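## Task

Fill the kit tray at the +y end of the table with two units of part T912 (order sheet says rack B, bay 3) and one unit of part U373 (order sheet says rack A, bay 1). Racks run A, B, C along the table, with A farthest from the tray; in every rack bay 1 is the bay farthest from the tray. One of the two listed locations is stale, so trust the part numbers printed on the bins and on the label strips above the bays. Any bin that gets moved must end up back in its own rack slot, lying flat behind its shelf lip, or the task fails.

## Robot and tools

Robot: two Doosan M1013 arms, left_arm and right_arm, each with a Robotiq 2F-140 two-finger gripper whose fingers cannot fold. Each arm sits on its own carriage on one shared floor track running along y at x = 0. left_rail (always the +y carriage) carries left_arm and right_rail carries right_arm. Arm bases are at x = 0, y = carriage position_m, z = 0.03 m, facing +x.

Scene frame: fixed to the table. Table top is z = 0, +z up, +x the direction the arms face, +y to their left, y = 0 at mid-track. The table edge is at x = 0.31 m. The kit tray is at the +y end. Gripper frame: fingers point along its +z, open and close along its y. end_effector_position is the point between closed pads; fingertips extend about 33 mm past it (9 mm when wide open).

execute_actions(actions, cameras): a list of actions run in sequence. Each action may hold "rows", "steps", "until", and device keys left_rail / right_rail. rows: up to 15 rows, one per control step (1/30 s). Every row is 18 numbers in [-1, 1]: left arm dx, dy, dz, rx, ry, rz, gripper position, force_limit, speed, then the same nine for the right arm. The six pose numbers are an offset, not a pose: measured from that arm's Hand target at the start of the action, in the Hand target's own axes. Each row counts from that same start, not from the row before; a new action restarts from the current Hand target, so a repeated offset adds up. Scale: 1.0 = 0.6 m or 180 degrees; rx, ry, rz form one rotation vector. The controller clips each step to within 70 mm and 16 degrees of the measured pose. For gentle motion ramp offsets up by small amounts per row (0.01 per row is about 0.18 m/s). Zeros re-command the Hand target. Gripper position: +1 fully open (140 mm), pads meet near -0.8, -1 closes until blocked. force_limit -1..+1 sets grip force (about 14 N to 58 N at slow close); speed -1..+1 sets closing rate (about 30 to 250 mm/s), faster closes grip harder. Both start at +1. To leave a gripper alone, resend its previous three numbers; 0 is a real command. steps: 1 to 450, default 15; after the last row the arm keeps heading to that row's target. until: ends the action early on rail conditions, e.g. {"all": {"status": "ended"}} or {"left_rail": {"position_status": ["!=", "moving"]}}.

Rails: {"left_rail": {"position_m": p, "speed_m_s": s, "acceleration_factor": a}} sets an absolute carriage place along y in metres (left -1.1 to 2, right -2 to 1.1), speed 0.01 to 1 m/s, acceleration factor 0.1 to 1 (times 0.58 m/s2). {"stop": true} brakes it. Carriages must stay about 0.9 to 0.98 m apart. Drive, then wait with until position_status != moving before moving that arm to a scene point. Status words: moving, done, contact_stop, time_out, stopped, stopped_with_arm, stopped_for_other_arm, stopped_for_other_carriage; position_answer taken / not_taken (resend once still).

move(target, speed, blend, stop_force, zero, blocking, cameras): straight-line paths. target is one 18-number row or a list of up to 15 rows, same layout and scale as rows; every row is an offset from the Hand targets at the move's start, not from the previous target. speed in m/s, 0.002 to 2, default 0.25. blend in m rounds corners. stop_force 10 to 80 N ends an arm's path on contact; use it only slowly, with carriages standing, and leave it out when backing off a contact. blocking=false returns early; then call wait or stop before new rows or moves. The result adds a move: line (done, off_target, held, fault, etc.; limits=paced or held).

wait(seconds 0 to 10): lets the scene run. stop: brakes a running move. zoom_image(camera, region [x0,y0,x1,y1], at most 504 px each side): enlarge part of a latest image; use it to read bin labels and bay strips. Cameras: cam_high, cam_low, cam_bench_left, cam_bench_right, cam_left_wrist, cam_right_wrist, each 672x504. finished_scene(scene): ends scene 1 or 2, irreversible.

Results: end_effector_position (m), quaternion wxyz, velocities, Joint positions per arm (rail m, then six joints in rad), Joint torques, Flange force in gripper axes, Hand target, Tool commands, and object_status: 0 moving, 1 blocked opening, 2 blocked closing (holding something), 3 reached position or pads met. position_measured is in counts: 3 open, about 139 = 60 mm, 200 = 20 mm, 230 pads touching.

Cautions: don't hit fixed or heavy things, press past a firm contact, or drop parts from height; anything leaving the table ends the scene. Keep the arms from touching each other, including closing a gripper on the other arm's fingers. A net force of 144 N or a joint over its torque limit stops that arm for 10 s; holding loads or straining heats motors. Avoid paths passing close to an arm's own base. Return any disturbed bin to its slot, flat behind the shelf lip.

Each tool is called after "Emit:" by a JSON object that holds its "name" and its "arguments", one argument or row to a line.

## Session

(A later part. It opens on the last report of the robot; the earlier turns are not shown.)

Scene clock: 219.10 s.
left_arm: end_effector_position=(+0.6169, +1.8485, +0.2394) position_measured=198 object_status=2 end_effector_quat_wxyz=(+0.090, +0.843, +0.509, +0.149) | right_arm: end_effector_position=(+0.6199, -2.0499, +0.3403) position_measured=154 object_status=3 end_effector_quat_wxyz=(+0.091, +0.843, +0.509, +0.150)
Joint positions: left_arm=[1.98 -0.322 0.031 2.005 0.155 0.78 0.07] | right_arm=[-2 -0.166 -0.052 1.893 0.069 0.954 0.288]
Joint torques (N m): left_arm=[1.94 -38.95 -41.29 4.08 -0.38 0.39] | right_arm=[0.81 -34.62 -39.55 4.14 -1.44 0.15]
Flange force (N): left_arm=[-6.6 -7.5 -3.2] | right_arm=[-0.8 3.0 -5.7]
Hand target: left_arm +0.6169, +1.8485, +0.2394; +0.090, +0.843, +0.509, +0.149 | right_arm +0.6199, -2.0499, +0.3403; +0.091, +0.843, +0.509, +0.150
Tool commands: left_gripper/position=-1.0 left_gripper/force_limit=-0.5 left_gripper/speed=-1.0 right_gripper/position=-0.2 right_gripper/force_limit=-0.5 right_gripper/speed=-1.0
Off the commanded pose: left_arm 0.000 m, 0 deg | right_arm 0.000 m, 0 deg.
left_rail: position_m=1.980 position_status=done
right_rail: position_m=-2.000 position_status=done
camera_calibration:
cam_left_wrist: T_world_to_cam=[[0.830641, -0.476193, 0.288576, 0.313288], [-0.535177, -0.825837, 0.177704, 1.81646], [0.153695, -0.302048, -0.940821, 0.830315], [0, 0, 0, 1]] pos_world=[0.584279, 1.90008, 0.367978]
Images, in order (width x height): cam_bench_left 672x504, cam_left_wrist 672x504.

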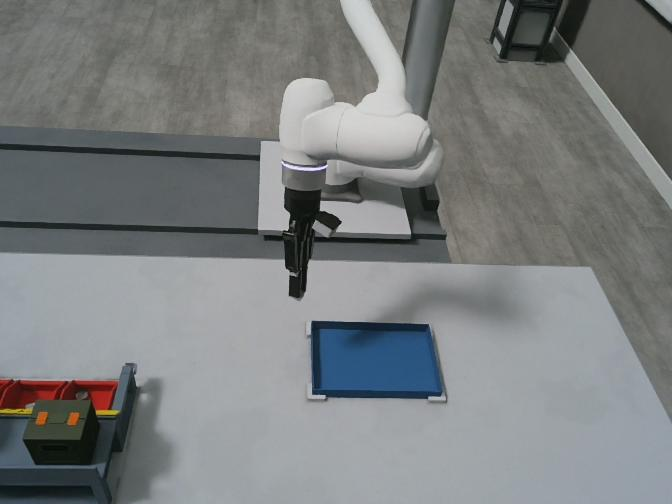

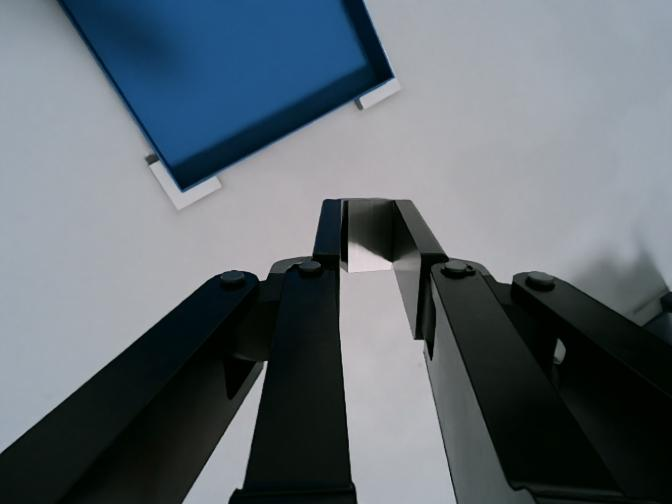

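Emit:
{"name": "move", "arguments": {
  "target": [
    [0.2308,-0.0983,0.0074,0,0,0,-1,-0.5,-1,0,0,0,0,0,0,-0.2,-0.5,-1],
    [0.1805,-0.1943,0.305,0,0,0,-1,-0.5,-1,0,0,0,0,0,0,-0.2,-0.5,-1]
  ],
  "speed": 0.15,
  "cameras": ["cam_left_wrist"]
}}

Emit:
{"name": "move", "arguments": {
  "target": [-0.0029,-0.0055,0.017,0,0,0,-1,-0.5,-1,0,0,0,0,0,0,-0.2,-0.5,-1],
  "speed": 0.01,
  "stop_force": 10,
  "cameras": []
}}

Emit:
{"name": "execute_actions", "arguments": {
  "actions": [
    {"rows":[[0,0,0,0,0,0,-0.42,-0.5,-1,0,0,0,0,0,0,-0.2,-0.5,-1]],"steps":40}
  ],
  "cameras": []
}}

Emit:
{"name": "move", "arguments": {
  "target": [0.053,0.101,-0.313,0,0,0,-0.42,-0.5,-1,0,0,0,0,0,0,-0.2,-0.5,-1],
  "speed": 0.15,
  "cameras": ["cam_left_wrist"]
}}

Scene clock: 225.93 s.
left_arm: end_effector_position=(+0.6298, +1.9987, +0.0494) position_measured=198 object_status=2 end_effector_quat_wxyz=(+0.090, +0.843, +0.509, +0.149) | right_arm: end_effector_position=(+0.6199, -2.0499, +0.3403) position_measured=154 object_status=3 end_effector_quat_wxyz=(+0.091, +0.843, +0.509, +0.150)
Joint positions: left_arm=[1.98 -0.031 0.243 2.185 0.029 0.365 0.427] | right_arm=[-2 -0.166 -0.052 1.893 0.069 0.954 0.288]
Joint torques (N m): left_arm=[2.11 -50.07 -31.01 2.75 -0.46 0.34] | right_arm=[0.94 -34.83 -39.61 4.1 -1.42 0.21]
Flange force (N): left_arm=[-8.8 -4.2 -6.1] | right_arm=[-1.3 3.5 -5.2]
Hand target: left_arm +0.6299, +1.9986, +0.0494; +0.090, +0.843, +0.509, +0.149 | right_arm +0.6199, -2.0499, +0.3403; +0.091, +0.843, +0.509, +0.150
Off the commanded pose: left_arm 0.000 m, 0 deg | right_arm 0.000 m, 0 deg.
left_rail: position_m=1.980 position_status=done
right_rail: position_m=-2.000 position_status=done
move: done
camera_calibration:
cam_left_wrist: T_world_to_cam=[[0.830686, -0.476124, 0.288561, 0.428678], [-0.535107, -0.825877, 0.177729, 1.98125], [0.153695, -0.302047, -0.940822, 0.694928], [0, 0, 0, 1]] pos_world=[0.597279, 2.05028, 0.177979]
Images, in order (width x height): cam_left_wrist 672x504.

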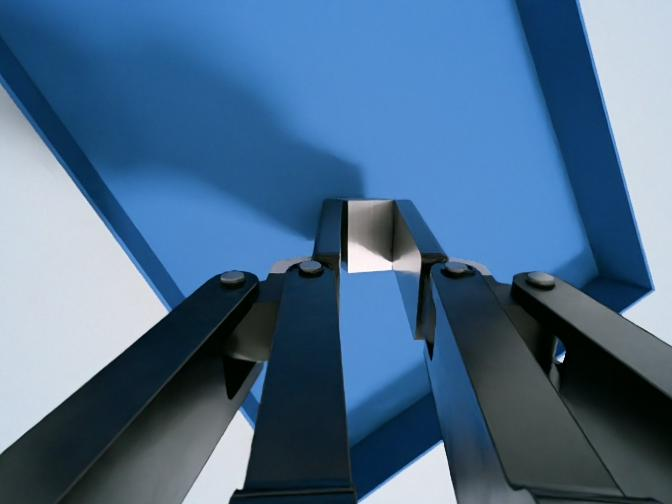

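Scene clock: 227.37 s.
left_arm: end_effector_position=(+0.6300, +1.9986, +0.0407) position_measured=198 object_status=2 end_effector_quat_wxyz=(+0.090, +0.843, +0.509, +0.149) | right_arm: end_effector_position=(+0.6199, -2.0499, +0.3403) position_measured=154 object_status=3 end_effector_quat_wxyz=(+0.091, +0.843, +0.509, +0.150)
Joint positions: left_arm=[1.98 -0.031 0.256 2.19 0.031 0.346 0.426] | right_arm=[-2 -0.166 -0.052 1.893 0.069 0.954 0.288]
Joint torques (N m): left_arm=[2.64 -42.15 -25.54 2.76 0.31 0.32] | right_arm=[0.97 -34.41 -39.54 4.1 -1.44 0.17]
Flange force (N): left_arm=[-8.5 -1.1 -21.2] | right_arm=[-1.4 3.1 -5.8]
Hand target: left_arm +0.6300, +1.9986, +0.0407; +0.090, +0.843, +0.509, +0.149 (not the last commanded pose) | right_arm +0.6199, -2.0499, +0.3403; +0.091, +0.843, +0.509, +0.150
Off the commanded pose: left_arm 0.002 m, 0 deg | right_arm 0.000 m, 0 deg.
left_rail: position_m=1.980 position_status=done
right_rail: position_m=-2.000 position_status=done
move: contact (left_arm)
No camera images: "cameras" was empty.

Scene clock: 228.90 s.
left_arm: end_effector_position=(+0.6300, +1.9986, +0.0407) position_measured=182 object_status=3 end_effector_quat_wxyz=(+0.090, +0.843, +0.509, +0.149) | right_arm: end_effector_position=(+0.6199, -2.0499, +0.3403) position_measured=154 object_status=3 end_effector_quat_wxyz=(+0.091, +0.843, +0.509, +0.150)
Joint positions: left_arm=[1.98 -0.031 0.256 2.19 0.031 0.346 0.426] | right_arm=[-2 -0.166 -0.052 1.893 0.069 0.954 0.288]
Joint torques (N m): left_arm=[2.12 -50.45 -30.09 2.64 -0.35 0.34] | right_arm=[0.76 -34.45 -39.66 4.13 -1.42 0.14]
Flange force (N): left_arm=[-8.8 -3.5 -7.4] | right_arm=[-1.0 3.2 -5.0]
Hand target: left_arm +0.6300, +1.9986, +0.0407; +0.090, +0.843, +0.509, +0.149 | right_arm +0.6199, -2.0499, +0.3403; +0.091, +0.843, +0.509, +0.150
Off the commanded pose: left_arm 0.000 m, 0 deg | right_arm 0.000 m, 0 deg.
left_rail: position_m=1.980 position_status=done
right_rail: position_m=-2.000 position_status=done
No camera images: "cameras" was empty.

Scene clock: 230.57 s.
left_arm: end_effector_position=(+0.6299, +1.9986, +0.2406) position_measured=182 object_status=3 end_effector_quat_wxyz=(+0.090, +0.843, +0.509, +0.149) | right_arm: end_effector_position=(+0.6199, -2.0499, +0.3403) position_measured=154 object_status=3 end_effector_quat_wxyz=(+0.091, +0.843, +0.509, +0.150)
Joint positions: left_arm=[1.98 -0.031 0.024 2.009 0.015 0.759 0.444] | right_arm=[-2 -0.166 -0.052 1.893 0.069 0.954 0.288]
Joint torques (N m): left_arm=[2.21 -37.71 -40.96 3.82 -0.4 0.31] | right_arm=[0.95 -34.69 -39.63 4.06 -1.44 0.17]
Flange force (N): left_arm=[-8.9 -4.8 -2.5] | right_arm=[-1.6 3.4 -5.3]
Hand target: left_arm +0.6300, +1.9986, +0.2406; +0.090, +0.843, +0.509, +0.149 | right_arm +0.6199, -2.0499, +0.3403; +0.091, +0.843, +0.509, +0.150
Off the commanded pose: left_arm 0.000 m, 0 deg | right_arm 0.000 m, 0 deg.
left_rail: position_m=1.980 position_status=done
right_rail: position_m=-2.000 position_status=done
move: done
camera_calibration:
cam_left_wrist: T_world_to_cam=[[0.830576, -0.476116, 0.288887, 0.373385], [-0.535189, -0.825843, 0.17764, 1.9472], [0.153998, -0.302153, -0.940738, 0.874788], [0, 0, 0, 1]] pos_world=[0.59728, 2.05018, 0.369178]
Images, in order (width x height): cam_left_wrist 672x504.

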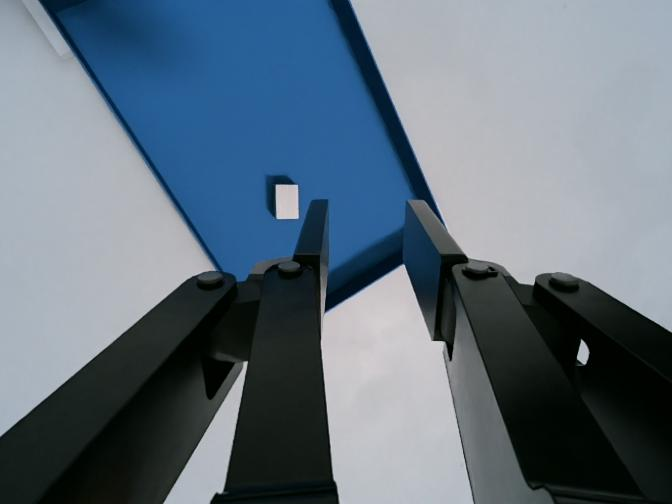

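Emit:
{"name": "move", "arguments": {
  "target": [0,0,-0.08,0,0,0.346,-0.42,-0.5,-1,0,0,0,0,0,0,-0.2,-0.5,-1],
  "cameras": []
}}

Emit:
{"name": "execute_actions", "arguments": {
  "actions": [
    {"left_rail":{"position_m":-0.3,"acceleration_factor":1},"steps":300,"until":{"all":{"status":"ended"}}}
  ],
  "cameras": []
}}

Emit:
{"name": "move", "arguments": {
  "target": [0.25,0,-0.02,0,0,0,-0.42,-0.5,-1,0,0,0,0,0,0,-0.2,-0.5,-1],
  "cameras": ["cam_left_wrist"]
}}

Scene clock: 235.83 s.
left_arm: end_effector_position=(+0.6135, +1.9986, +0.2857) position_measured=182 object_status=3 end_effector_quat_wxyz=(+0.000, +0.985, +0.000, +0.174) | right_arm: end_effector_position=(+0.6199, -2.0499, +0.3403) position_measured=154 object_status=3 end_effector_quat_wxyz=(+0.091, +0.843, +0.509, +0.150)
Joint positions: left_arm=[1.98 -0.032 -0.035 1.979 0.015 0.848 1.531] | right_arm=[-2 -0.166 -0.052 1.893 0.069 0.954 0.288]
Joint torques (N m): left_arm=[2.33 -33.33 -42.21 3.95 -0.43 0.28] | right_arm=[0.88 -34.36 -39.67 4.11 -1.43 0.18]
Flange force (N): left_arm=[-8.6 5.8 -2.5] | right_arm=[-1.6 2.7 -5.8]
Hand target: left_arm +0.6135, +1.9986, +0.2857; +0.000, +0.985, +0.000, +0.174 | right_arm +0.6199, -2.0499, +0.3403; +0.091, +0.843, +0.509, +0.150
Off the commanded pose: left_arm 0.000 m, 0 deg | right_arm 0.000 m, 0 deg.
left_rail: position_m=1.980 position_status=done
right_rail: position_m=-2.000 position_status=done
move: done
No camera images: "cameras" was empty.

Scene clock: 240.10 s.
left_arm: end_effector_position=(+0.6135, -0.2813, +0.2857) position_measured=182 object_status=3 end_effector_quat_wxyz=(+0.000, +0.985, +0.000, +0.174) | right_arm: end_effector_position=(+0.6199, -2.0499, +0.3403) position_measured=154 object_status=3 end_effector_quat_wxyz=(+0.091, +0.843, +0.509, +0.150)
Joint positions: left_arm=[-0.3 -0.032 -0.035 1.979 0.015 0.848 1.531] | right_arm=[-2 -0.166 -0.052 1.893 0.069 0.954 0.288]
Joint torques (N m): left_arm=[2.1 -33.37 -42.21 3.99 -0.38 0.32] | right_arm=[0.61 -34.64 -39.6 4.1 -1.43 0.2]
Flange force (N): left_arm=[-7.7 5.4 -1.5] | right_arm=[-0.7 3.3 -5.1]
Hand target: left_arm +0.6135, -0.2814, +0.2857; +0.000, +0.985, +0.000, +0.174 | right_arm +0.6199, -2.0499, +0.3403; +0.091, +0.843, +0.509, +0.150
Tool commands: left_gripper/position=-0.42 left_gripper/force_limit=-0.5 left_gripper/speed=-1.0 right_gripper/position=-0.2 right_gripper/force_limit=-0.5 right_gripper/speed=-1.0
Off the commanded pose: left_arm 0.000 m, 0 deg | right_arm 0.000 m, 0 deg.
left_rail: position_m=-0.300 position_status=done
right_rail: position_m=-2.000 position_status=done
No camera images: "cameras" was empty.

Scene clock: 241.10 s.
left_arm: end_effector_position=(+0.7503, -0.2814, +0.3484) position_measured=182 object_status=3 end_effector_quat_wxyz=(+0.000, +0.985, +0.000, +0.174) | right_arm: end_effector_position=(+0.6199, -2.0499, +0.3403) position_measured=154 object_status=3 end_effector_quat_wxyz=(+0.091, +0.843, +0.509, +0.150)
Joint positions: left_arm=[-0.3 -0.025 0.151 1.663 0.01 0.978 1.542] | right_arm=[-2 -0.166 -0.052 1.893 0.069 0.954 0.288]
Joint torques (N m): left_arm=[2.13 -53.14 -43.74 4.14 -0.37 0.29] | right_arm=[0.79 -34.6 -39.59 4.13 -1.42 0.17]
Flange force (N): left_arm=[-10.3 4.3 -2.3] | right_arm=[-1.0 3.3 -5.2]
Hand target: left_arm +0.7503, -0.2814, +0.3483; +0.000, +0.985, +0.000, +0.174 | right_arm +0.6199, -2.0499, +0.3403; +0.091, +0.843, +0.509, +0.150
Off the commanded pose: left_arm 0.000 m, 0 deg | right_arm 0.000 m, 0 deg.
left_rail: position_m=-0.300 position_status=done
right_rail: position_m=-2.000 position_status=done
move: done
camera_calibration:
cam_left_wrist: T_world_to_cam=[[-0.00723358, -0.999837, -0.0165291, -0.255686], [-0.999941, 0.0070991, 0.00818017, 0.751698], [-0.0080615, 0.0165873, -0.99983, 0.500534], [0, 0, 0, 1]] pos_world=[0.753839, -0.269283, 0.490073]
Images, in order (width x height): cam_left_wrist 672x504.

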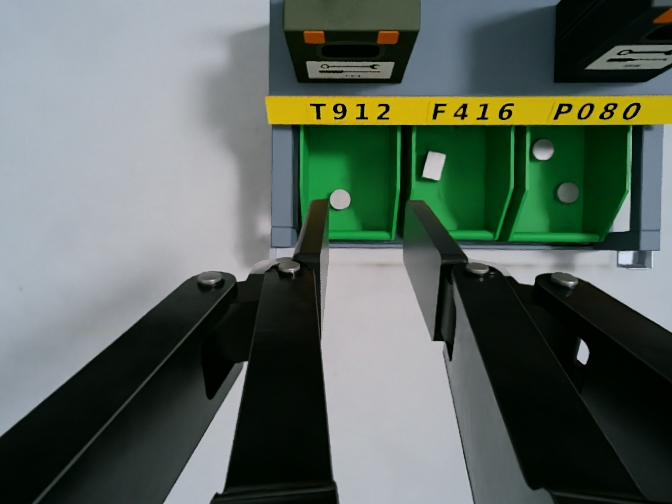

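Emit:
{"name": "move", "arguments": {
  "target": [-0.052,-0.0317,0.3855,0,0,0,-0.42,-0.5,-1,0,0,0,0,0,0,-0.2,-0.5,-1],
  "cameras": ["cam_left_wrist"]
}}

Emit:
{"name": "move", "arguments": {
  "target": [-0.0396,0,0.1085,0,0,0,-0.42,-0.5,-1,0,0,0,0,0,0,-0.2,-0.5,-1],
  "speed": 0.03,
  "stop_force": 12,
  "cameras": ["cam_left_wrist"]
}}

Scene clock: 246.90 s.
left_arm: end_effector_position=(+0.8002, -0.2624, +0.1203) position_measured=182 object_status=3 end_effector_quat_wxyz=(+0.000, +0.985, +0.000, +0.174) | right_arm: end_effector_position=(+0.6199, -2.0499, +0.3403) position_measured=154 object_status=3 end_effector_quat_wxyz=(+0.091, +0.843, +0.509, +0.150)
Joint positions: left_arm=[-0.3 0.005 0.383 1.808 -0.003 0.601 1.577] | right_arm=[-2 -0.166 -0.052 1.893 0.069 0.954 0.288]
Joint torques (N m): left_arm=[1.9 -69.48 -37.42 3.39 -0.43 0.3] | right_arm=[0.7 -34.57 -39.58 4.15 -1.41 0.15]
Flange force (N): left_arm=[-9.5 4.4 -5.1] | right_arm=[-0.9 3.4 -5.1]
Hand target: left_arm +0.8002, -0.2624, +0.1203; +0.000, +0.985, +0.000, +0.174 | right_arm +0.6199, -2.0499, +0.3403; +0.091, +0.843, +0.509, +0.150
Off the commanded pose: left_arm 0.000 m, 0 deg | right_arm 0.000 m, 0 deg.
left_rail: position_m=-0.300 position_status=done
right_rail: position_m=-2.000 position_status=done
move: done
camera_calibration:
cam_left_wrist: T_world_to_cam=[[-0.00733508, -0.999835, -0.0166275, -0.239988], [-0.999941, 0.00719978, 0.00818257, 0.803349], [-0.00806151, 0.0166865, -0.999828, 0.272684], [0, 0, 0, 1]] pos_world=[0.803739, -0.250283, 0.262074]
Images, in order (width x height): cam_left_wrist 672x504.

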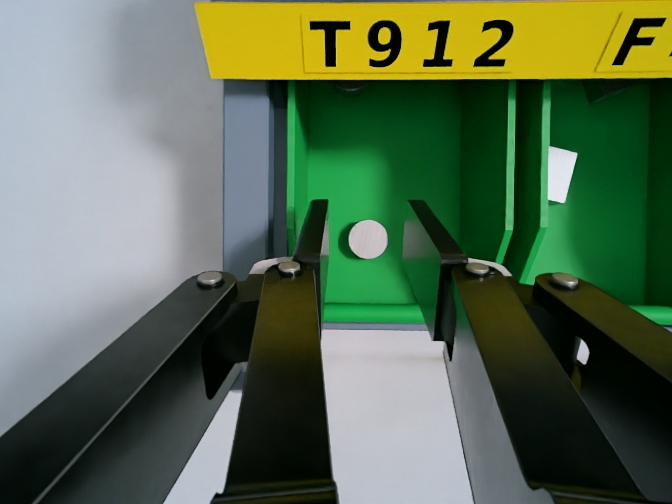

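Scene clock: 249.80 s.
left_arm: end_effector_position=(+0.8002, -0.2624, +0.0510) position_measured=182 object_status=3 end_effector_quat_wxyz=(+0.000, +0.985, +0.000, +0.174) | right_arm: end_effector_position=(+0.6199, -2.0499, +0.3403) position_measured=154 object_status=3 end_effector_quat_wxyz=(+0.091, +0.843, +0.509, +0.150)
Joint positions: left_arm=[-0.3 0.005 0.455 1.853 -0.003 0.484 1.578] | right_arm=[-2 -0.166 -0.052 1.893 0.069 0.954 0.288]
Joint torques (N m): left_arm=[1.92 -73.46 -34.28 3.11 -0.4 0.32] | right_arm=[0.68 -34.55 -39.65 4.15 -1.44 0.18]
Flange force (N): left_arm=[-8.5 4.6 -6.4] | right_arm=[-0.8 3.6 -4.7]
Hand target: left_arm +0.8002, -0.2624, +0.0510; +0.000, +0.985, +0.000, +0.174 | right_arm +0.6199, -2.0499, +0.3403; +0.091, +0.843, +0.509, +0.150
Off the commanded pose: left_arm 0.000 m, 0 deg | right_arm 0.000 m, 0 deg.
left_rail: position_m=-0.300 position_status=done
right_rail: position_m=-2.000 position_status=done
move: done
camera_calibration:
cam_left_wrist: T_world_to_cam=[[-0.00723679, -0.999836, -0.0166283, -0.241221], [-0.999941, 0.00709983, 0.00828088, 0.803873], [-0.00816146, 0.0166872, -0.999827, 0.203377], [0, 0, 0, 1]] pos_world=[0.803739, -0.250283, 0.192674]
Images, in order (width x height): cam_left_wrist 672x504.

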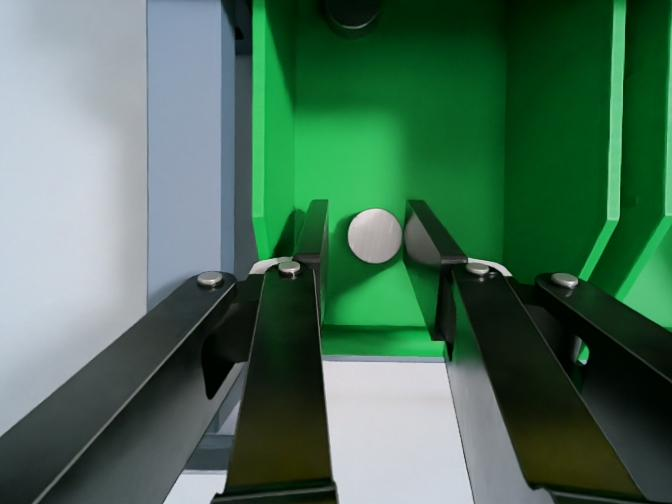

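Emit:
{"name": "execute_actions", "arguments": {
  "actions": [
    {"rows":[[0,0,0,0,0,0,-1,-0.5,-1,0,0,0,0,0,0,-0.2,-0.5,-1]],"steps":60}
  ],
  "cameras": []
}}

Emit:
{"name": "move", "arguments": {
  "target": [
    [0.057,0,-0.157,0,0,0,-1,-0.5,-1,0,0,0,0,0,0,-0.2,-0.5,-1],
    [-0.0774,0,-0.47,0,0,0,-1,-0.5,-1,0,0,0,0,0,0,-0.2,-0.5,-1]
  ],
  "speed": 0.15,
  "blend": [0.02,0],
  "cameras": ["cam_left_wrist"]
}}

Emit:
{"name": "execute_actions", "arguments": {
  "actions": [
    {"left_rail":{"position_m":1.98,"acceleration_factor":0.7},"steps":300,"until":{"all":{"status":"ended"}}}
  ],
  "cameras": []
}}

Scene clock: 255.87 s.
left_arm: end_effector_position=(+0.8002, -0.2624, +0.0510) position_measured=204 object_status=2 end_effector_quat_wxyz=(+0.000, +0.985, +0.000, +0.174) | right_arm: end_effector_position=(+0.6199, -2.0499, +0.3403) position_measured=154 object_status=3 end_effector_quat_wxyz=(+0.091, +0.843, +0.509, +0.150)
Joint positions: left_arm=[-0.3 0.005 0.455 1.853 -0.003 0.484 1.578] | right_arm=[-2 -0.166 -0.052 1.893 0.069 0.954 0.288]
Joint torques (N m): left_arm=[1.54 -39.84 -17.8 2.99 1.42 0.32] | right_arm=[0.81 -34.49 -39.6 4.12 -1.45 0.17]
Flange force (N): left_arm=[-1.9 4.7 -50.9] | right_arm=[-1.0 3.1 -5.4]
Hand target: left_arm +0.8002, -0.2624, +0.0510; +0.000, +0.985, +0.000, +0.174 | right_arm +0.6199, -2.0499, +0.3403; +0.091, +0.843, +0.509, +0.150
Off the commanded pose: left_arm 0.000 m, 0 deg | right_arm 0.000 m, 0 deg.
left_rail: position_m=-0.300 position_status=done
right_rail: position_m=-2.000 position_status=done
No camera images: "cameras" was empty.

Scene clock: 258.23 s.
left_arm: end_effector_position=(+0.6600, -0.2623, +0.3001) position_measured=230 object_status=3 end_effector_quat_wxyz=(+0.000, +0.985, +0.000, +0.174) | right_arm: end_effector_position=(+0.6199, -2.0499, +0.3403) position_measured=154 object_status=3 end_effector_quat_wxyz=(+0.091, +0.843, +0.509, +0.150)
Joint positions: left_arm=[-0.3 0.006 0.033 1.884 -0.003 0.875 1.578] | right_arm=[-2 -0.166 -0.052 1.893 0.069 0.954 0.288]
Joint torques (N m): left_arm=[2.2 -40.51 -42.57 3.97 -0.4 0.3] | right_arm=[0.6 -34.76 -39.61 4.12 -1.43 0.15]
Flange force (N): left_arm=[-8.0 5.3 -1.4] | right_arm=[-0.4 3.3 -5.1]
Hand target: left_arm +0.6600, -0.2624, +0.3001; +0.000, +0.985, +0.000, +0.174 | right_arm +0.6199, -2.0499, +0.3403; +0.091, +0.843, +0.509, +0.150
Off the commanded pose: left_arm 0.000 m, 0 deg | right_arm 0.000 m, 0 deg.
left_rail: position_m=-0.300 position_status=done
right_rail: position_m=-2.000 position_status=done
move: done
camera_calibration:
cam_left_wrist: T_world_to_cam=[[-0.00723508, -0.999836, -0.0166283, -0.237995], [-0.999941, 0.00709812, 0.00828086, 0.661617], [-0.00816146, 0.0166872, -0.999827, 0.451288], [0, 0, 0, 1]] pos_world=[0.663539, -0.250183, 0.441774]
Images, in order (width x height): cam_left_wrist 672x504.

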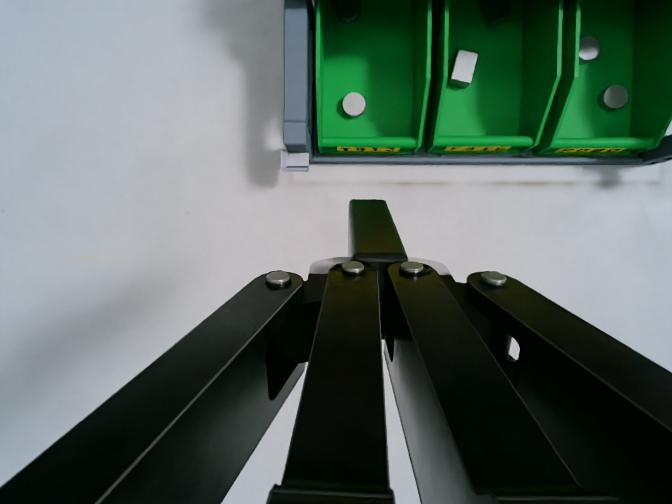

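Scene clock: 263.20 s.
left_arm: end_effector_position=(+0.6600, +2.0176, +0.3001) position_measured=230 object_status=3 end_effector_quat_wxyz=(+0.000, +0.985, +0.000, +0.174) | right_arm: end_effector_position=(+0.6199, -2.0499, +0.3403) position_measured=154 object_status=3 end_effector_quat_wxyz=(+0.091, +0.843, +0.509, +0.150)
Joint positions: left_arm=[1.98 0.006 0.033 1.884 -0.003 0.875 1.578] | right_arm=[-2 -0.166 -0.052 1.893 0.069 0.954 0.288]
Joint torques (N m): left_arm=[1.87 -40.45 -42.73 3.98 -0.41 0.3] | right_arm=[0.8 -34.68 -39.6 4.13 -1.43 0.23]
Flange force (N): left_arm=[-8.3 5.4 -1.3] | right_arm=[-1.3 3.7 -5.0]
Hand target: left_arm +0.6600, +2.0176, +0.3001; +0.000, +0.985, +0.000, +0.174 | right_arm +0.6199, -2.0499, +0.3403; +0.091, +0.843, +0.509, +0.150
Tool commands: left_gripper/position=-1.0 left_gripper/force_limit=-0.5 left_gripper/speed=-1.0 right_gripper/position=-0.2 right_gripper/force_limit=-0.5 right_gripper/speed=-1.0
Off the commanded pose: left_arm 0.000 m, 0 deg | right_arm 0.000 m, 0 deg.
left_rail: position_m=1.980 position_status=done
right_rail: position_m=-2.000 position_status=done
No camera images: "cameras" was empty.

Emit:
{"name": "execute_actions", "arguments": {
  "actions": [
    {"left_rail":{"position_m":-0.3,"acceleration_factor":1},"steps":300,"until":{"all":{"status":"ended"}}}
  ],
  "cameras": []
}}

Emit:
{"name": "move", "arguments": {
  "target": [0,0,-0.1,0,0,-0.98,-0.42,0,-0.5,0,0,0,0,0,0,-0.2,-0.5,-1],
  "speed": 0.5,
  "cameras": []
}}

Emit:
{"name": "move", "arguments": {
  "target": [-0.2,0,-0.06,0,0.067,-0.02,-0.42,0,-0.5,0,0,0,0,0,0,-0.2,-0.5,-1],
  "cameras": ["cam_left_wrist"]
}}

Scene clock: 272.73 s.
left_arm: end_effector_position=(+0.6600, -0.2623, +0.3001) position_measured=230 object_status=3 end_effector_quat_wxyz=(+0.000, +0.985, +0.000, +0.174) | right_arm: end_effector_position=(+0.6199, -2.0499, +0.3403) position_measured=154 object_status=3 end_effector_quat_wxyz=(+0.091, +0.843, +0.509, +0.150)
Joint positions: left_arm=[-0.3 0.006 0.033 1.884 -0.003 0.875 1.578] | right_arm=[-2 -0.166 -0.052 1.893 0.069 0.954 0.288]
Joint torques (N m): left_arm=[2.25 -40.48 -42.63 3.96 -0.39 0.31] | right_arm=[0.77 -34.43 -39.49 4.15 -1.44 0.2]
Flange force (N): left_arm=[-8.3 5.8 -1.7] | right_arm=[-1.0 3.3 -5.5]
Hand target: left_arm +0.6600, -0.2623, +0.3001; +0.000, +0.985, +0.000, +0.174 | right_arm +0.6199, -2.0499, +0.3403; +0.091, +0.843, +0.509, +0.150
Tool commands: left_gripper/position=-1.0 left_gripper/force_limit=-0.5 left_gripper/speed=-1.0 right_gripper/position=-0.2 right_gripper/force_limit=-0.5 right_gripper/speed=-1.0
Off the commanded pose: left_arm 0.000 m, 0 deg | right_arm 0.000 m, 0 deg.
left_rail: position_m=-0.300 position_status=done
right_rail: position_m=-2.000 position_status=done
No camera images: "cameras" was empty.

Scene clock: 276.33 s.
left_arm: end_effector_position=(+0.6394, -0.2624, +0.3565) position_measured=182 object_status=3 end_effector_quat_wxyz=(+0.174, +0.031, +0.984, +0.005) | right_arm: end_effector_position=(+0.6199, -2.0499, +0.3403) position_measured=154 object_status=3 end_effector_quat_wxyz=(+0.091, +0.843, +0.509, +0.150)
Joint positions: left_arm=[-0.3 0.006 -0.028 1.839 -0.002 0.98 -1.501] | right_arm=[-2 -0.166 -0.052 1.893 0.069 0.954 0.288]
Joint torques (N m): left_arm=[2.2 -35.48 -43.87 4.08 -0.35 0.34] | right_arm=[0.82 -34.38 -39.48 4.15 -1.44 0.18]
Flange force (N): left_arm=[8.3 -6.3 -0.9] | right_arm=[-1.1 3.2 -5.8]
Hand target: left_arm +0.6395, -0.2624, +0.3564; +0.174, +0.031, +0.984, +0.005 | right_arm +0.6199, -2.0499, +0.3403; +0.091, +0.843, +0.509, +0.150
Off the commanded pose: left_arm 0.000 m, 0 deg | right_arm 0.000 m, 0 deg.
left_rail: position_m=-0.300 position_status=done
right_rail: position_m=-2.000 position_status=done
move: done
No camera images: "cameras" was empty.

Scene clock: 277.30 s.
left_arm: end_effector_position=(+0.7396, -0.2699, +0.4313) position_measured=182 object_status=3 end_effector_quat_wxyz=(+0.070, -0.001, +0.998, +0.003) | right_arm: end_effector_position=(+0.6199, -2.0499, +0.3403) position_measured=154 object_status=3 end_effector_quat_wxyz=(+0.091, +0.843, +0.509, +0.150)
Joint positions: left_arm=[-0.3 -0.01 0.219 1.4 0.008 1.383 -1.583] | right_arm=[-2 -0.166 -0.052 1.893 0.069 0.954 0.288]
Joint torques (N m): left_arm=[2.23 -61.22 -44.7 4.28 0.23 0.3] | right_arm=[0.72 -34.52 -39.49 4.13 -1.45 0.21]
Flange force (N): left_arm=[11.5 -4.5 2.2] | right_arm=[-0.8 3.3 -5.4]
Hand target: left_arm +0.7396, -0.2699, +0.4313; +0.070, -0.001, +0.998, +0.003 | right_arm +0.6199, -2.0499, +0.3403; +0.091, +0.843, +0.509, +0.150
Off the commanded pose: left_arm 0.000 m, 0 deg | right_arm 0.000 m, 0 deg.
left_rail: position_m=-0.300 position_status=done
right_rail: position_m=-2.000 position_status=done
move: done
camera_calibration:
cam_left_wrist: T_world_to_cam=[[0.0124969, 0.999911, -0.00468318, 0.277207], [0.879014, -0.00875316, 0.476716, -0.855766], [0.476633, -0.010074, -0.879045, 0.165506], [0, 0, 0, 1]] pos_world=[0.66988, -0.283006, 0.554742]
Images, in order (width x height): cam_left_wrist 672x504.

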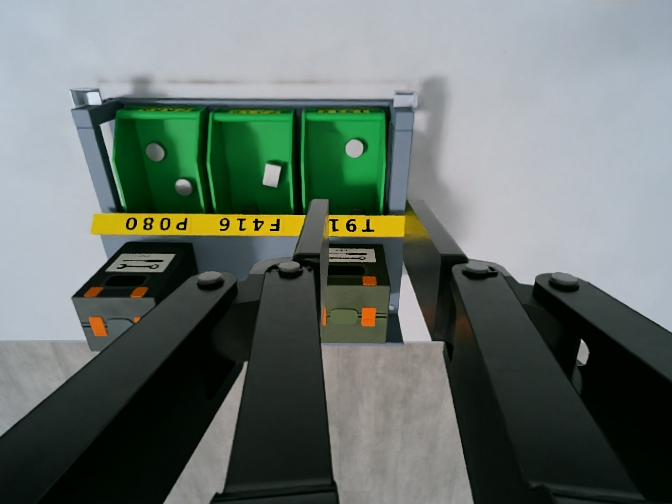

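Emit:
{"name": "move", "arguments": {
  "target": [-0.031,0.0057,0.528,0,0,0,-0.42,0,-0.5,0,0,0,0,0,0,-0.2,-0.5,-1],
  "cameras": ["cam_left_wrist"]
}}

Scene clock: 281.00 s.
left_arm: end_effector_position=(+0.8020, -0.2644, +0.1201) position_measured=182 object_status=3 end_effector_quat_wxyz=(+0.070, -0.001, +0.998, +0.003) | right_arm: end_effector_position=(+0.6199, -2.0499, +0.3403) position_measured=154 object_status=3 end_effector_quat_wxyz=(+0.091, +0.843, +0.509, +0.150)
Joint positions: left_arm=[-0.3 -0.001 0.463 1.649 0.009 0.891 -1.579] | right_arm=[-2 -0.166 -0.052 1.893 0.069 0.954 0.288]
Joint torques (N m): left_arm=[1.84 -78.04 -38.09 3.64 0.26 0.34] | right_arm=[0.9 -34.47 -39.54 4.1 -1.38 0.18]
Flange force (N): left_arm=[10.9 -2.8 -5.0] | right_arm=[-1.4 3.4 -5.4]
Hand target: left_arm +0.8020, -0.2644, +0.1202; +0.070, -0.001, +0.998, +0.003 | right_arm +0.6199, -2.0499, +0.3403; +0.091, +0.843, +0.509, +0.150
Off the commanded pose: left_arm 0.000 m, 0 deg | right_arm 0.000 m, 0 deg.
left_rail: position_m=-0.300 position_status=done
right_rail: position_m=-2.000 position_status=done
move: done
camera_calibration:
cam_left_wrist: T_world_to_cam=[[0.0124572, 0.999911, -0.00482069, 0.269433], [0.879056, -0.00865362, 0.47664, -0.762198], [0.476555, -0.0101753, -0.879086, -0.1377], [0, 0, 0, 1]] pos_world=[0.73228, -0.277406, 0.243543]
Images, in order (width x height): cam_left_wrist 672x504.

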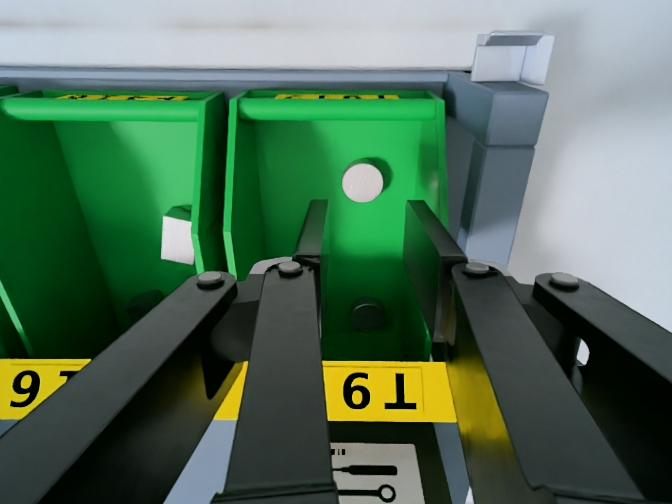

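Emit:
{"name": "move", "arguments": {
  "target": [0.0162,-0.0038,0.1165,0,0,0,-0.42,0,-0.5,0,0,0,0,0,0,-0.2,-0.5,-1],
  "speed": 0.03,
  "stop_force": 12,
  "cameras": []
}}

Emit:
{"name": "execute_actions", "arguments": {
  "actions": [
    {"rows":[[0,0,0,0,0,0,-1,0,-1,0,0,0,0,0,0,-0.2,-0.5,-1]],"steps":60}
  ],
  "cameras": ["cam_left_wrist"]
}}

Scene clock: 286.87 s.
left_arm: end_effector_position=(+0.8021, -0.2662, +0.0495) position_measured=182 object_status=3 end_effector_quat_wxyz=(+0.069, -0.001, +0.998, +0.003) | right_arm: end_effector_position=(+0.6199, -2.0499, +0.3403) position_measured=154 object_status=3 end_effector_quat_wxyz=(+0.091, +0.843, +0.509, +0.150)
Joint positions: left_arm=[-0.3 -0.004 0.527 1.697 0.01 0.779 -1.583] | right_arm=[-2 -0.166 -0.052 1.893 0.069 0.954 0.288]
Joint torques (N m): left_arm=[2.23 -81.23 -35.83 3.31 0.26 0.31] | right_arm=[0.79 -34.76 -39.45 4.12 -1.43 0.17]
Flange force (N): left_arm=[10.9 -4.0 -5.1] | right_arm=[-0.7 3.8 -5.2]
Hand target: left_arm +0.8021, -0.2662, +0.0496; +0.070, -0.001, +0.998, +0.003 | right_arm +0.6199, -2.0499, +0.3403; +0.091, +0.843, +0.509, +0.150
Off the commanded pose: left_arm 0.000 m, 0 deg | right_arm 0.000 m, 0 deg.
left_rail: position_m=-0.300 position_status=done
right_rail: position_m=-2.000 position_status=done
move: done
No camera images: "cameras" was empty.

Scene clock: 289.07 s.
left_arm: end_effector_position=(+0.8021, -0.2662, +0.0496) position_measured=199 object_status=2 end_effector_quat_wxyz=(+0.070, -0.001, +0.998, +0.003) | right_arm: end_effector_position=(+0.6199, -2.0499, +0.3403) position_measured=154 object_status=3 end_effector_quat_wxyz=(+0.091, +0.843, +0.509, +0.150)
Joint positions: left_arm=[-0.3 -0.004 0.527 1.697 0.01 0.779 -1.583] | right_arm=[-2 -0.166 -0.052 1.893 0.069 0.954 0.288]
Joint torques (N m): left_arm=[2.68 -75.96 -33.48 3.55 0.12 0.32] | right_arm=[0.88 -34.56 -39.57 4.08 -1.43 0.2]
Flange force (N): left_arm=[11.1 -4.6 -12.2] | right_arm=[-1.3 3.6 -5.2]
Hand target: left_arm +0.8021, -0.2662, +0.0496; +0.070, -0.001, +0.998, +0.003 | right_arm +0.6199, -2.0499, +0.3403; +0.091, +0.843, +0.509, +0.150
Off the commanded pose: left_arm 0.000 m, 0 deg | right_arm 0.000 m, 0 deg.
left_rail: position_m=-0.300 position_status=done
right_rail: position_m=-2.000 position_status=done
camera_calibration:
cam_left_wrist: T_world_to_cam=[[0.0124173, 0.999911, -0.00495545, 0.271044], [0.879015, -0.00855342, 0.476717, -0.728607], [0.476632, -0.0102755, -0.879043, -0.199921], [0, 0, 0, 1]] pos_world=[0.73238, -0.279306, 0.172943]
Images, in order (width x height): cam_left_wrist 672x504.

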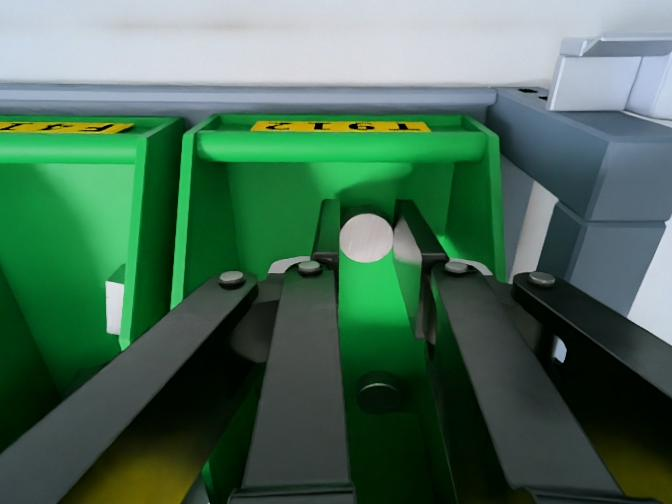

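Emit:
{"name": "move", "arguments": {
  "target": [
    [-0.0232,0,-0.165,0,0,0,-1,0,-1,0,0,0,0,0,0,-0.2,-0.5,-1],
    [0.173,0,-0.445,0,0,0,-1,0,-1,0,0,0,0,0,0,-0.2,-0.5,-1]
  ],
  "speed": 0.12,
  "blend": [0.02,0],
  "cameras": ["cam_left_wrist"]
}}

Scene clock: 293.50 s.
left_arm: end_effector_position=(+0.6622, -0.2681, +0.2996) position_measured=199 object_status=2 end_effector_quat_wxyz=(+0.070, -0.001, +0.998, +0.003) | right_arm: end_effector_position=(+0.6199, -2.0499, +0.3403) position_measured=154 object_status=3 end_effector_quat_wxyz=(+0.091, +0.843, +0.509, +0.150)
Joint positions: left_arm=[-0.3 -0.008 0.134 1.742 0.008 1.126 -1.583] | right_arm=[-2 -0.166 -0.052 1.893 0.069 0.954 0.288]
Joint torques (N m): left_arm=[2.03 -50.45 -42.64 4.08 0.29 0.31] | right_arm=[0.74 -34.66 -39.43 4.08 -1.45 0.18]
Flange force (N): left_arm=[10.0 -4.3 0.0] | right_arm=[-0.9 3.8 -5.2]
Hand target: left_arm +0.6622, -0.2681, +0.2996; +0.070, -0.001, +0.998, +0.003 | right_arm +0.6199, -2.0499, +0.3403; +0.091, +0.843, +0.509, +0.150
Off the commanded pose: left_arm 0.000 m, 0 deg | right_arm 0.000 m, 0 deg.
left_rail: position_m=-0.300 position_status=done
right_rail: position_m=-2.000 position_status=done
move: done
camera_calibration:
cam_left_wrist: T_world_to_cam=[[0.0124173, 0.999911, -0.00495545, 0.27582], [0.879015, -0.00855342, 0.476717, -0.724828], [0.476632, -0.0102755, -0.879043, 0.0865017], [0, 0, 0, 1]] pos_world=[0.59248, -0.281106, 0.422943]
Images, in order (width x height): cam_left_wrist 672x504.

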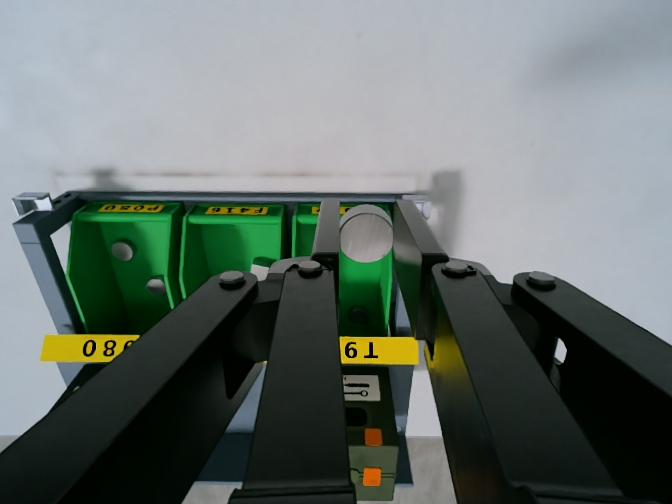

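Emit:
{"name": "execute_actions", "arguments": {
  "actions": [
    {"left_rail":{"position_m":1.98,"acceleration_factor":0.6},"steps":300,"until":{"all":{"status":"ended"}}}
  ],
  "cameras": ["cam_left_wrist"]
}}

Emit:
{"name": "move", "arguments": {
  "target": [
    [-0.0743,0.0833,0.0105,0,0,0,-1,0,-1,0,0,0,0,0,0,-0.2,-0.5,-1],
    [-0.0152,0.0833,0.425,0,0,0,-1,0,-1,0,0,0,0,0,0,-0.2,-0.5,-1]
  ],
  "speed": 0.15,
  "cameras": ["cam_left_wrist"]
}}

Emit:
{"name": "move", "arguments": {
  "target": [0.0028,0,0.02,0,0,0,-1,0,-1,0,0,0,0,0,0,-0.2,-0.5,-1],
  "speed": 0.01,
  "stop_force": 10,
  "cameras": []
}}

Emit:
{"name": "execute_actions", "arguments": {
  "actions": [
    {"rows":[[0,0,0,0,0,0,-0.42,0,-1,0,0,0,0,0,0,-0.2,-0.5,-1]],"steps":40}
  ],
  "cameras": []
}}

Emit:
{"name": "move", "arguments": {
  "target": [0.03,0,-0.43,0,0,0,-0.42,0,-1,0,0,0,0,0,0,-0.2,-0.5,-1],
  "speed": 0.2,
  "cameras": ["cam_left_wrist"]
}}

Scene clock: 302.30 s.
left_arm: end_effector_position=(+0.6623, +2.0119, +0.2996) position_measured=199 object_status=2 end_effector_quat_wxyz=(+0.070, -0.001, +0.998, +0.003) | right_arm: end_effector_position=(+0.6199, -2.0499, +0.3403) position_measured=154 object_status=3 end_effector_quat_wxyz=(+0.091, +0.843, +0.509, +0.150)
Joint positions: left_arm=[1.98 -0.008 0.134 1.742 0.008 1.126 -1.583] | right_arm=[-2 -0.166 -0.052 1.893 0.069 0.954 0.288]
Joint torques (N m): left_arm=[2.32 -50.43 -42.65 4.13 0.25 0.33] | right_arm=[0.94 -34.24 -39.66 4.11 -1.42 0.16]
Flange force (N): left_arm=[9.8 -4.8 0.3] | right_arm=[-1.7 2.4 -6.1]
Hand target: left_arm +0.6622, +2.0119, +0.2996; +0.070, -0.001, +0.998, +0.003 | right_arm +0.6199, -2.0499, +0.3403; +0.091, +0.843, +0.509, +0.150
Tool commands: left_gripper/position=-1.0 left_gripper/force_limit=+0.0 left_gripper/speed=-1.0 right_gripper/position=-0.2 right_gripper/force_limit=-0.5 right_gripper/speed=-1.0
Off the commanded pose: left_arm 0.000 m, 0 deg | right_arm 0.000 m, 0 deg.
left_rail: position_m=1.980 position_status=done
right_rail: position_m=-2.000 position_status=done
camera_calibration:
cam_left_wrist: T_world_to_cam=[[0.0124173, 0.999911, -0.00495545, -2.00398], [0.879015, -0.00855342, 0.476717, -0.705414], [0.476632, -0.0102755, -0.879043, 0.109882], [0, 0, 0, 1]] pos_world=[0.59258, 1.99889, 0.422943]
Images, in order (width x height): cam_left_wrist 672x504.

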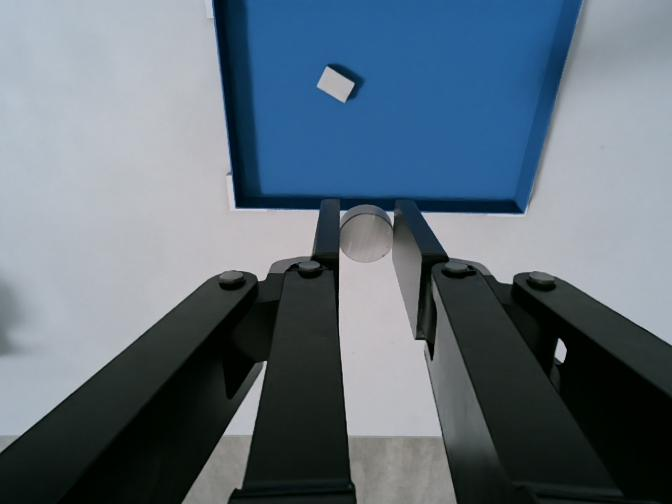

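Scene clock: 304.97 s.
left_arm: end_effector_position=(+0.7065, +2.0636, +0.0486) position_measured=199 object_status=2 end_effector_quat_wxyz=(+0.069, -0.001, +0.998, +0.003) | right_arm: end_effector_position=(+0.6199, -2.0499, +0.3403) position_measured=154 object_status=3 end_effector_quat_wxyz=(+0.091, +0.843, +0.509, +0.150)
Joint positions: left_arm=[1.98 0.071 0.412 1.889 -0.005 0.701 -1.498] | right_arm=[-2 -0.166 -0.052 1.893 0.069 0.954 0.288]
Joint torques (N m): left_arm=[1.99 -69.12 -34.07 3.12 0.27 0.34] | right_arm=[0.75 -34.75 -39.54 4.1 -1.44 0.17]
Flange force (N): left_arm=[9.7 -4.4 -4.1] | right_arm=[-0.9 3.4 -5.3]
Hand target: left_arm +0.7066, +2.0636, +0.0486; +0.070, -0.001, +0.998, +0.003 | right_arm +0.6199, -2.0499, +0.3403; +0.091, +0.843, +0.509, +0.150
Off the commanded pose: left_arm 0.000 m, 0 deg | right_arm 0.000 m, 0 deg.
left_rail: position_m=1.980 position_status=done
right_rail: position_m=-2.000 position_status=done
move: done
camera_calibration:
cam_left_wrist: T_world_to_cam=[[0.0123293, 0.999911, -0.00500542, -2.0573], [0.879058, -0.00845317, 0.476639, -0.624389], [0.476555, -0.0102767, -0.879085, -0.131236], [0, 0, 0, 1]] pos_world=[0.63678, 2.05049, 0.171943]
Images, in order (width x height): cam_left_wrist 672x504.

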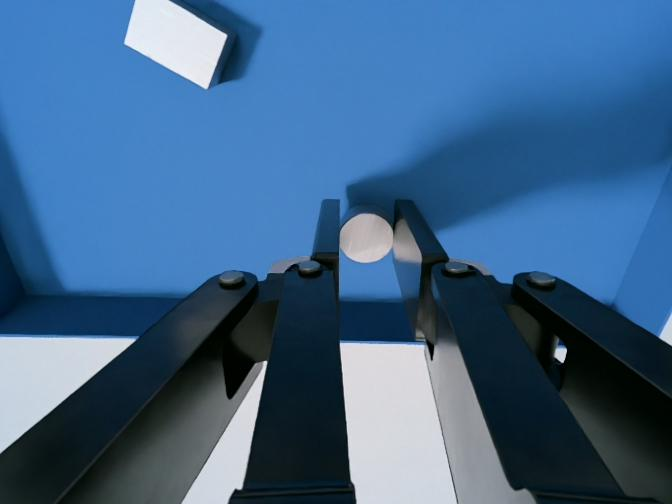

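Scene clock: 306.23 s.
left_arm: end_effector_position=(+0.7066, +2.0636, +0.0417) position_measured=199 object_status=2 end_effector_quat_wxyz=(+0.070, -0.001, +0.998, +0.003) | right_arm: end_effector_position=(+0.6199, -2.0499, +0.3403) position_measured=154 object_status=3 end_effector_quat_wxyz=(+0.091, +0.843, +0.509, +0.150)
Joint positions: left_arm=[1.98 0.071 0.42 1.893 -0.005 0.689 -1.498] | right_arm=[-2 -0.166 -0.052 1.893 0.069 0.954 0.288]
Joint torques (N m): left_arm=[2.45 -55.16 -28.67 3.28 -1.16 0.28] | right_arm=[0.9 -34.54 -39.64 4.13 -1.44 0.17]
Flange force (N): left_arm=[13.7 -6.2 -27.7] | right_arm=[-1.4 3.4 -5.2]
Hand target: left_arm +0.7066, +2.0636, +0.0417; +0.070, -0.001, +0.998, +0.003 (not the last commanded pose) | right_arm +0.6199, -2.0499, +0.3403; +0.091, +0.843, +0.509, +0.150
Off the commanded pose: left_arm 0.005 m, 0 deg | right_arm 0.000 m, 0 deg.
left_rail: position_m=1.980 position_status=done
right_rail: position_m=-2.000 position_status=done
move: contact (left_arm)
No camera images: "cameras" was empty.

Scene clock: 307.77 s.
left_arm: end_effector_position=(+0.7066, +2.0636, +0.0416) position_measured=182 object_status=3 end_effector_quat_wxyz=(+0.070, -0.001, +0.998, +0.003) | right_arm: end_effector_position=(+0.6199, -2.0499, +0.3403) position_measured=154 object_status=3 end_effector_quat_wxyz=(+0.091, +0.843, +0.509, +0.150)
Joint positions: left_arm=[1.98 0.071 0.42 1.893 -0.005 0.689 -1.498] | right_arm=[-2 -0.166 -0.052 1.893 0.069 0.954 0.288]
Joint torques (N m): left_arm=[1.85 -69.17 -33.54 3.04 0.27 0.32] | right_arm=[0.67 -34.56 -39.49 4.07 -1.44 0.15]
Flange force (N): left_arm=[9.9 -4.6 -6.1] | right_arm=[-0.9 3.5 -5.4]
Hand target: left_arm +0.7066, +2.0636, +0.0417; +0.070, -0.001, +0.998, +0.003 | right_arm +0.6199, -2.0499, +0.3403; +0.091, +0.843, +0.509, +0.150
Off the commanded pose: left_arm 0.000 m, 0 deg | right_arm 0.000 m, 0 deg.
left_rail: position_m=1.980 position_status=done
right_rail: position_m=-2.000 position_status=done
No camera images: "cameras" was empty.

Scene clock: 309.43 s.
left_arm: end_effector_position=(+0.6529, +2.0620, +0.2946) position_measured=182 object_status=3 end_effector_quat_wxyz=(+0.070, -0.001, +0.998, +0.003) | right_arm: end_effector_position=(+0.6199, -2.0499, +0.3403) position_measured=154 object_status=3 end_effector_quat_wxyz=(+0.091, +0.843, +0.509, +0.150)
Joint positions: left_arm=[1.98 0.074 0.129 1.757 -0.004 1.116 -1.496] | right_arm=[-2 -0.166 -0.052 1.893 0.069 0.954 0.288]
Joint torques (N m): left_arm=[2.28 -49.81 -42.39 4.01 0.28 0.31] | right_arm=[0.87 -34.56 -39.52 4.1 -1.48 0.17]
Flange force (N): left_arm=[9.6 -5.7 0.0] | right_arm=[-1.1 3.3 -5.6]
Hand target: left_arm +0.6530, +2.0619, +0.2947; +0.070, -0.001, +0.998, +0.003 | right_arm +0.6199, -2.0499, +0.3403; +0.091, +0.843, +0.509, +0.150
Off the commanded pose: left_arm 0.000 m, 0 deg | right_arm 0.000 m, 0 deg.
left_rail: position_m=1.980 position_status=done
right_rail: position_m=-2.000 position_status=done
move: done
camera_calibration:
cam_left_wrist: T_world_to_cam=[[0.0124576, 0.999911, -0.00481902, -2.05396], [0.879015, -0.0086539, 0.476716, -0.694269], [0.476632, -0.0101747, -0.879044, 0.110315], [0, 0, 0, 1]] pos_world=[0.58328, 2.04889, 0.418043]
Images, in order (width x height): cam_left_wrist 672x504.

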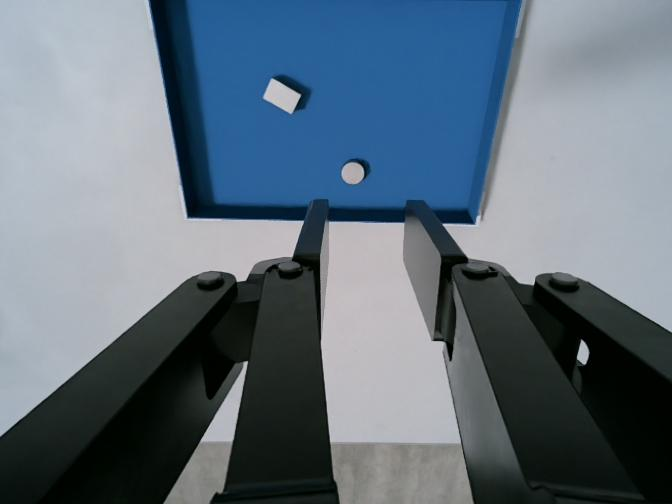

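Emit:
{"name": "execute_actions", "arguments": {
  "actions": [
    {"left_rail":{"position_m":-0.32,"acceleration_factor":1},"steps":300,"until":{"all":{"status":"ended"}}}
  ],
  "cameras": []
}}

Emit:
{"name": "move", "arguments": {
  "target": [0,0,-0.1,0,0,0.98,-0.35,0,-0.5,0,0,0,0,0,0,-0.2,-0.5,-1],
  "speed": 0.5,
  "cameras": []
}}

Emit:
{"name": "move", "arguments": {
  "target": [0,0,0.1,0,0.178,0.02,-0.35,0,-0.5,0,0,0,0,0,0,-0.2,-0.5,-1],
  "cameras": ["cam_left_wrist"]
}}

Scene clock: 325.13 s.
left_arm: end_effector_position=(+0.6530, -0.2380, +0.2947) position_measured=182 object_status=3 end_effector_quat_wxyz=(+0.070, -0.001, +0.998, +0.003) | right_arm: end_effector_position=(+0.6199, -2.0499, +0.3403) position_measured=154 object_status=3 end_effector_quat_wxyz=(+0.091, +0.843, +0.509, +0.150)
Joint positions: left_arm=[-0.32 0.074 0.129 1.757 -0.004 1.116 -1.496] | right_arm=[-2 -0.166 -0.052 1.893 0.069 0.954 0.288]
Joint torques (N m): left_arm=[2.02 -49.7 -42.32 4 0.29 0.32] | right_arm=[0.72 -34.65 -39.6 4.11 -1.42 0.17]
Flange force (N): left_arm=[9.7 -5.0 -0.7] | right_arm=[-0.8 3.5 -5.0]
Hand target: left_arm +0.6530, -0.2381, +0.2947; +0.070, -0.001, +0.998, +0.003 | right_arm +0.6199, -2.0499, +0.3403; +0.091, +0.843, +0.509, +0.150
Tool commands: left_gripper/position=-0.42 left_gripper/force_limit=+0.0 left_gripper/speed=-1.0 right_gripper/position=-0.2 right_gripper/force_limit=-0.5 right_gripper/speed=-1.0
Off the commanded pose: left_arm 0.000 m, 0 deg | right_arm 0.000 m, 0 deg.
left_rail: position_m=-0.320 position_status=done
right_rail: position_m=-2.000 position_status=done
No camera images: "cameras" was empty.

Scene clock: 328.70 s.
left_arm: end_effector_position=(+0.6446, -0.2385, +0.3541) position_measured=173 object_status=3 end_effector_quat_wxyz=(-0.001, +0.997, +0.032, +0.070) | right_arm: end_effector_position=(+0.6199, -2.0499, +0.3403) position_measured=154 object_status=3 end_effector_quat_wxyz=(+0.091, +0.843, +0.509, +0.150)
Joint positions: left_arm=[-0.32 0.075 0.09 1.69 -0.004 1.221 1.582] | right_arm=[-2 -0.166 -0.052 1.893 0.069 0.954 0.288]
Joint torques (N m): left_arm=[1.94 -47.24 -43.6 4.17 0.2 0.36] | right_arm=[0.62 -34.47 -39.54 4.13 -1.42 0.2]
Flange force (N): left_arm=[-9.7 4.7 0.5] | right_arm=[-0.7 3.3 -5.2]
Hand target: left_arm +0.6446, -0.2385, +0.3541; -0.001, +0.997, +0.032, +0.070 | right_arm +0.6199, -2.0499, +0.3403; +0.091, +0.843, +0.509, +0.150
Off the commanded pose: left_arm 0.000 m, 0 deg | right_arm 0.000 m, 0 deg.
left_rail: position_m=-0.320 position_status=done
right_rail: position_m=-2.000 position_status=done
move: done
No camera images: "cameras" was empty.

Scene clock: 330.30 s.
left_arm: end_effector_position=(+0.6530, -0.2381, +0.2947) position_measured=173 object_status=3 end_effector_quat_wxyz=(-0.012, +0.940, +0.000, +0.342) | right_arm: end_effector_position=(+0.6199, -2.0499, +0.3403) position_measured=154 object_status=3 end_effector_quat_wxyz=(+0.091, +0.843, +0.509, +0.150)
Joint positions: left_arm=[-0.32 0.091 -0.09 2.125 -0.09 0.409 1.732] | right_arm=[-2 -0.166 -0.052 1.893 0.069 0.954 0.288]
Joint torques (N m): left_arm=[2.11 -27.08 -41.29 3.63 -1.25 0.33] | right_arm=[1.06 -34.6 -39.49 4.12 -1.46 0.17]
Flange force (N): left_arm=[-5.3 8.3 -4.2] | right_arm=[-1.2 3.7 -5.2]
Hand target: left_arm +0.6530, -0.2381, +0.2947; -0.012, +0.940, +0.000, +0.342 | right_arm +0.6199, -2.0499, +0.3403; +0.091, +0.843, +0.509, +0.150
Off the commanded pose: left_arm 0.000 m, 0 deg | right_arm 0.000 m, 0 deg.
left_rail: position_m=-0.320 position_status=done
right_rail: position_m=-2.000 position_status=done
move: done
camera_calibration:
cam_left_wrist: T_world_to_cam=[[0.00616988, -0.999141, -0.0409716, -0.215299], [-0.94265, 0.00786259, -0.333692, 0.718007], [0.333727, 0.0406807, -0.941792, 0.210917], [0, 0, 0, 1]] pos_world=[0.607768, -0.229339, 0.429411]
Images, in order (width x height): cam_left_wrist 672x504.

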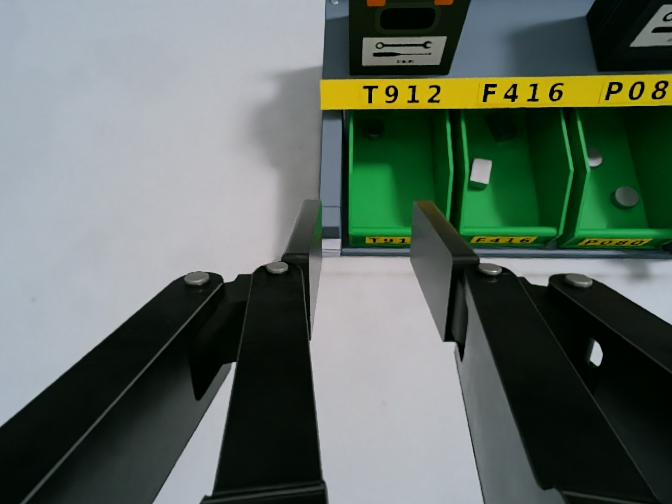

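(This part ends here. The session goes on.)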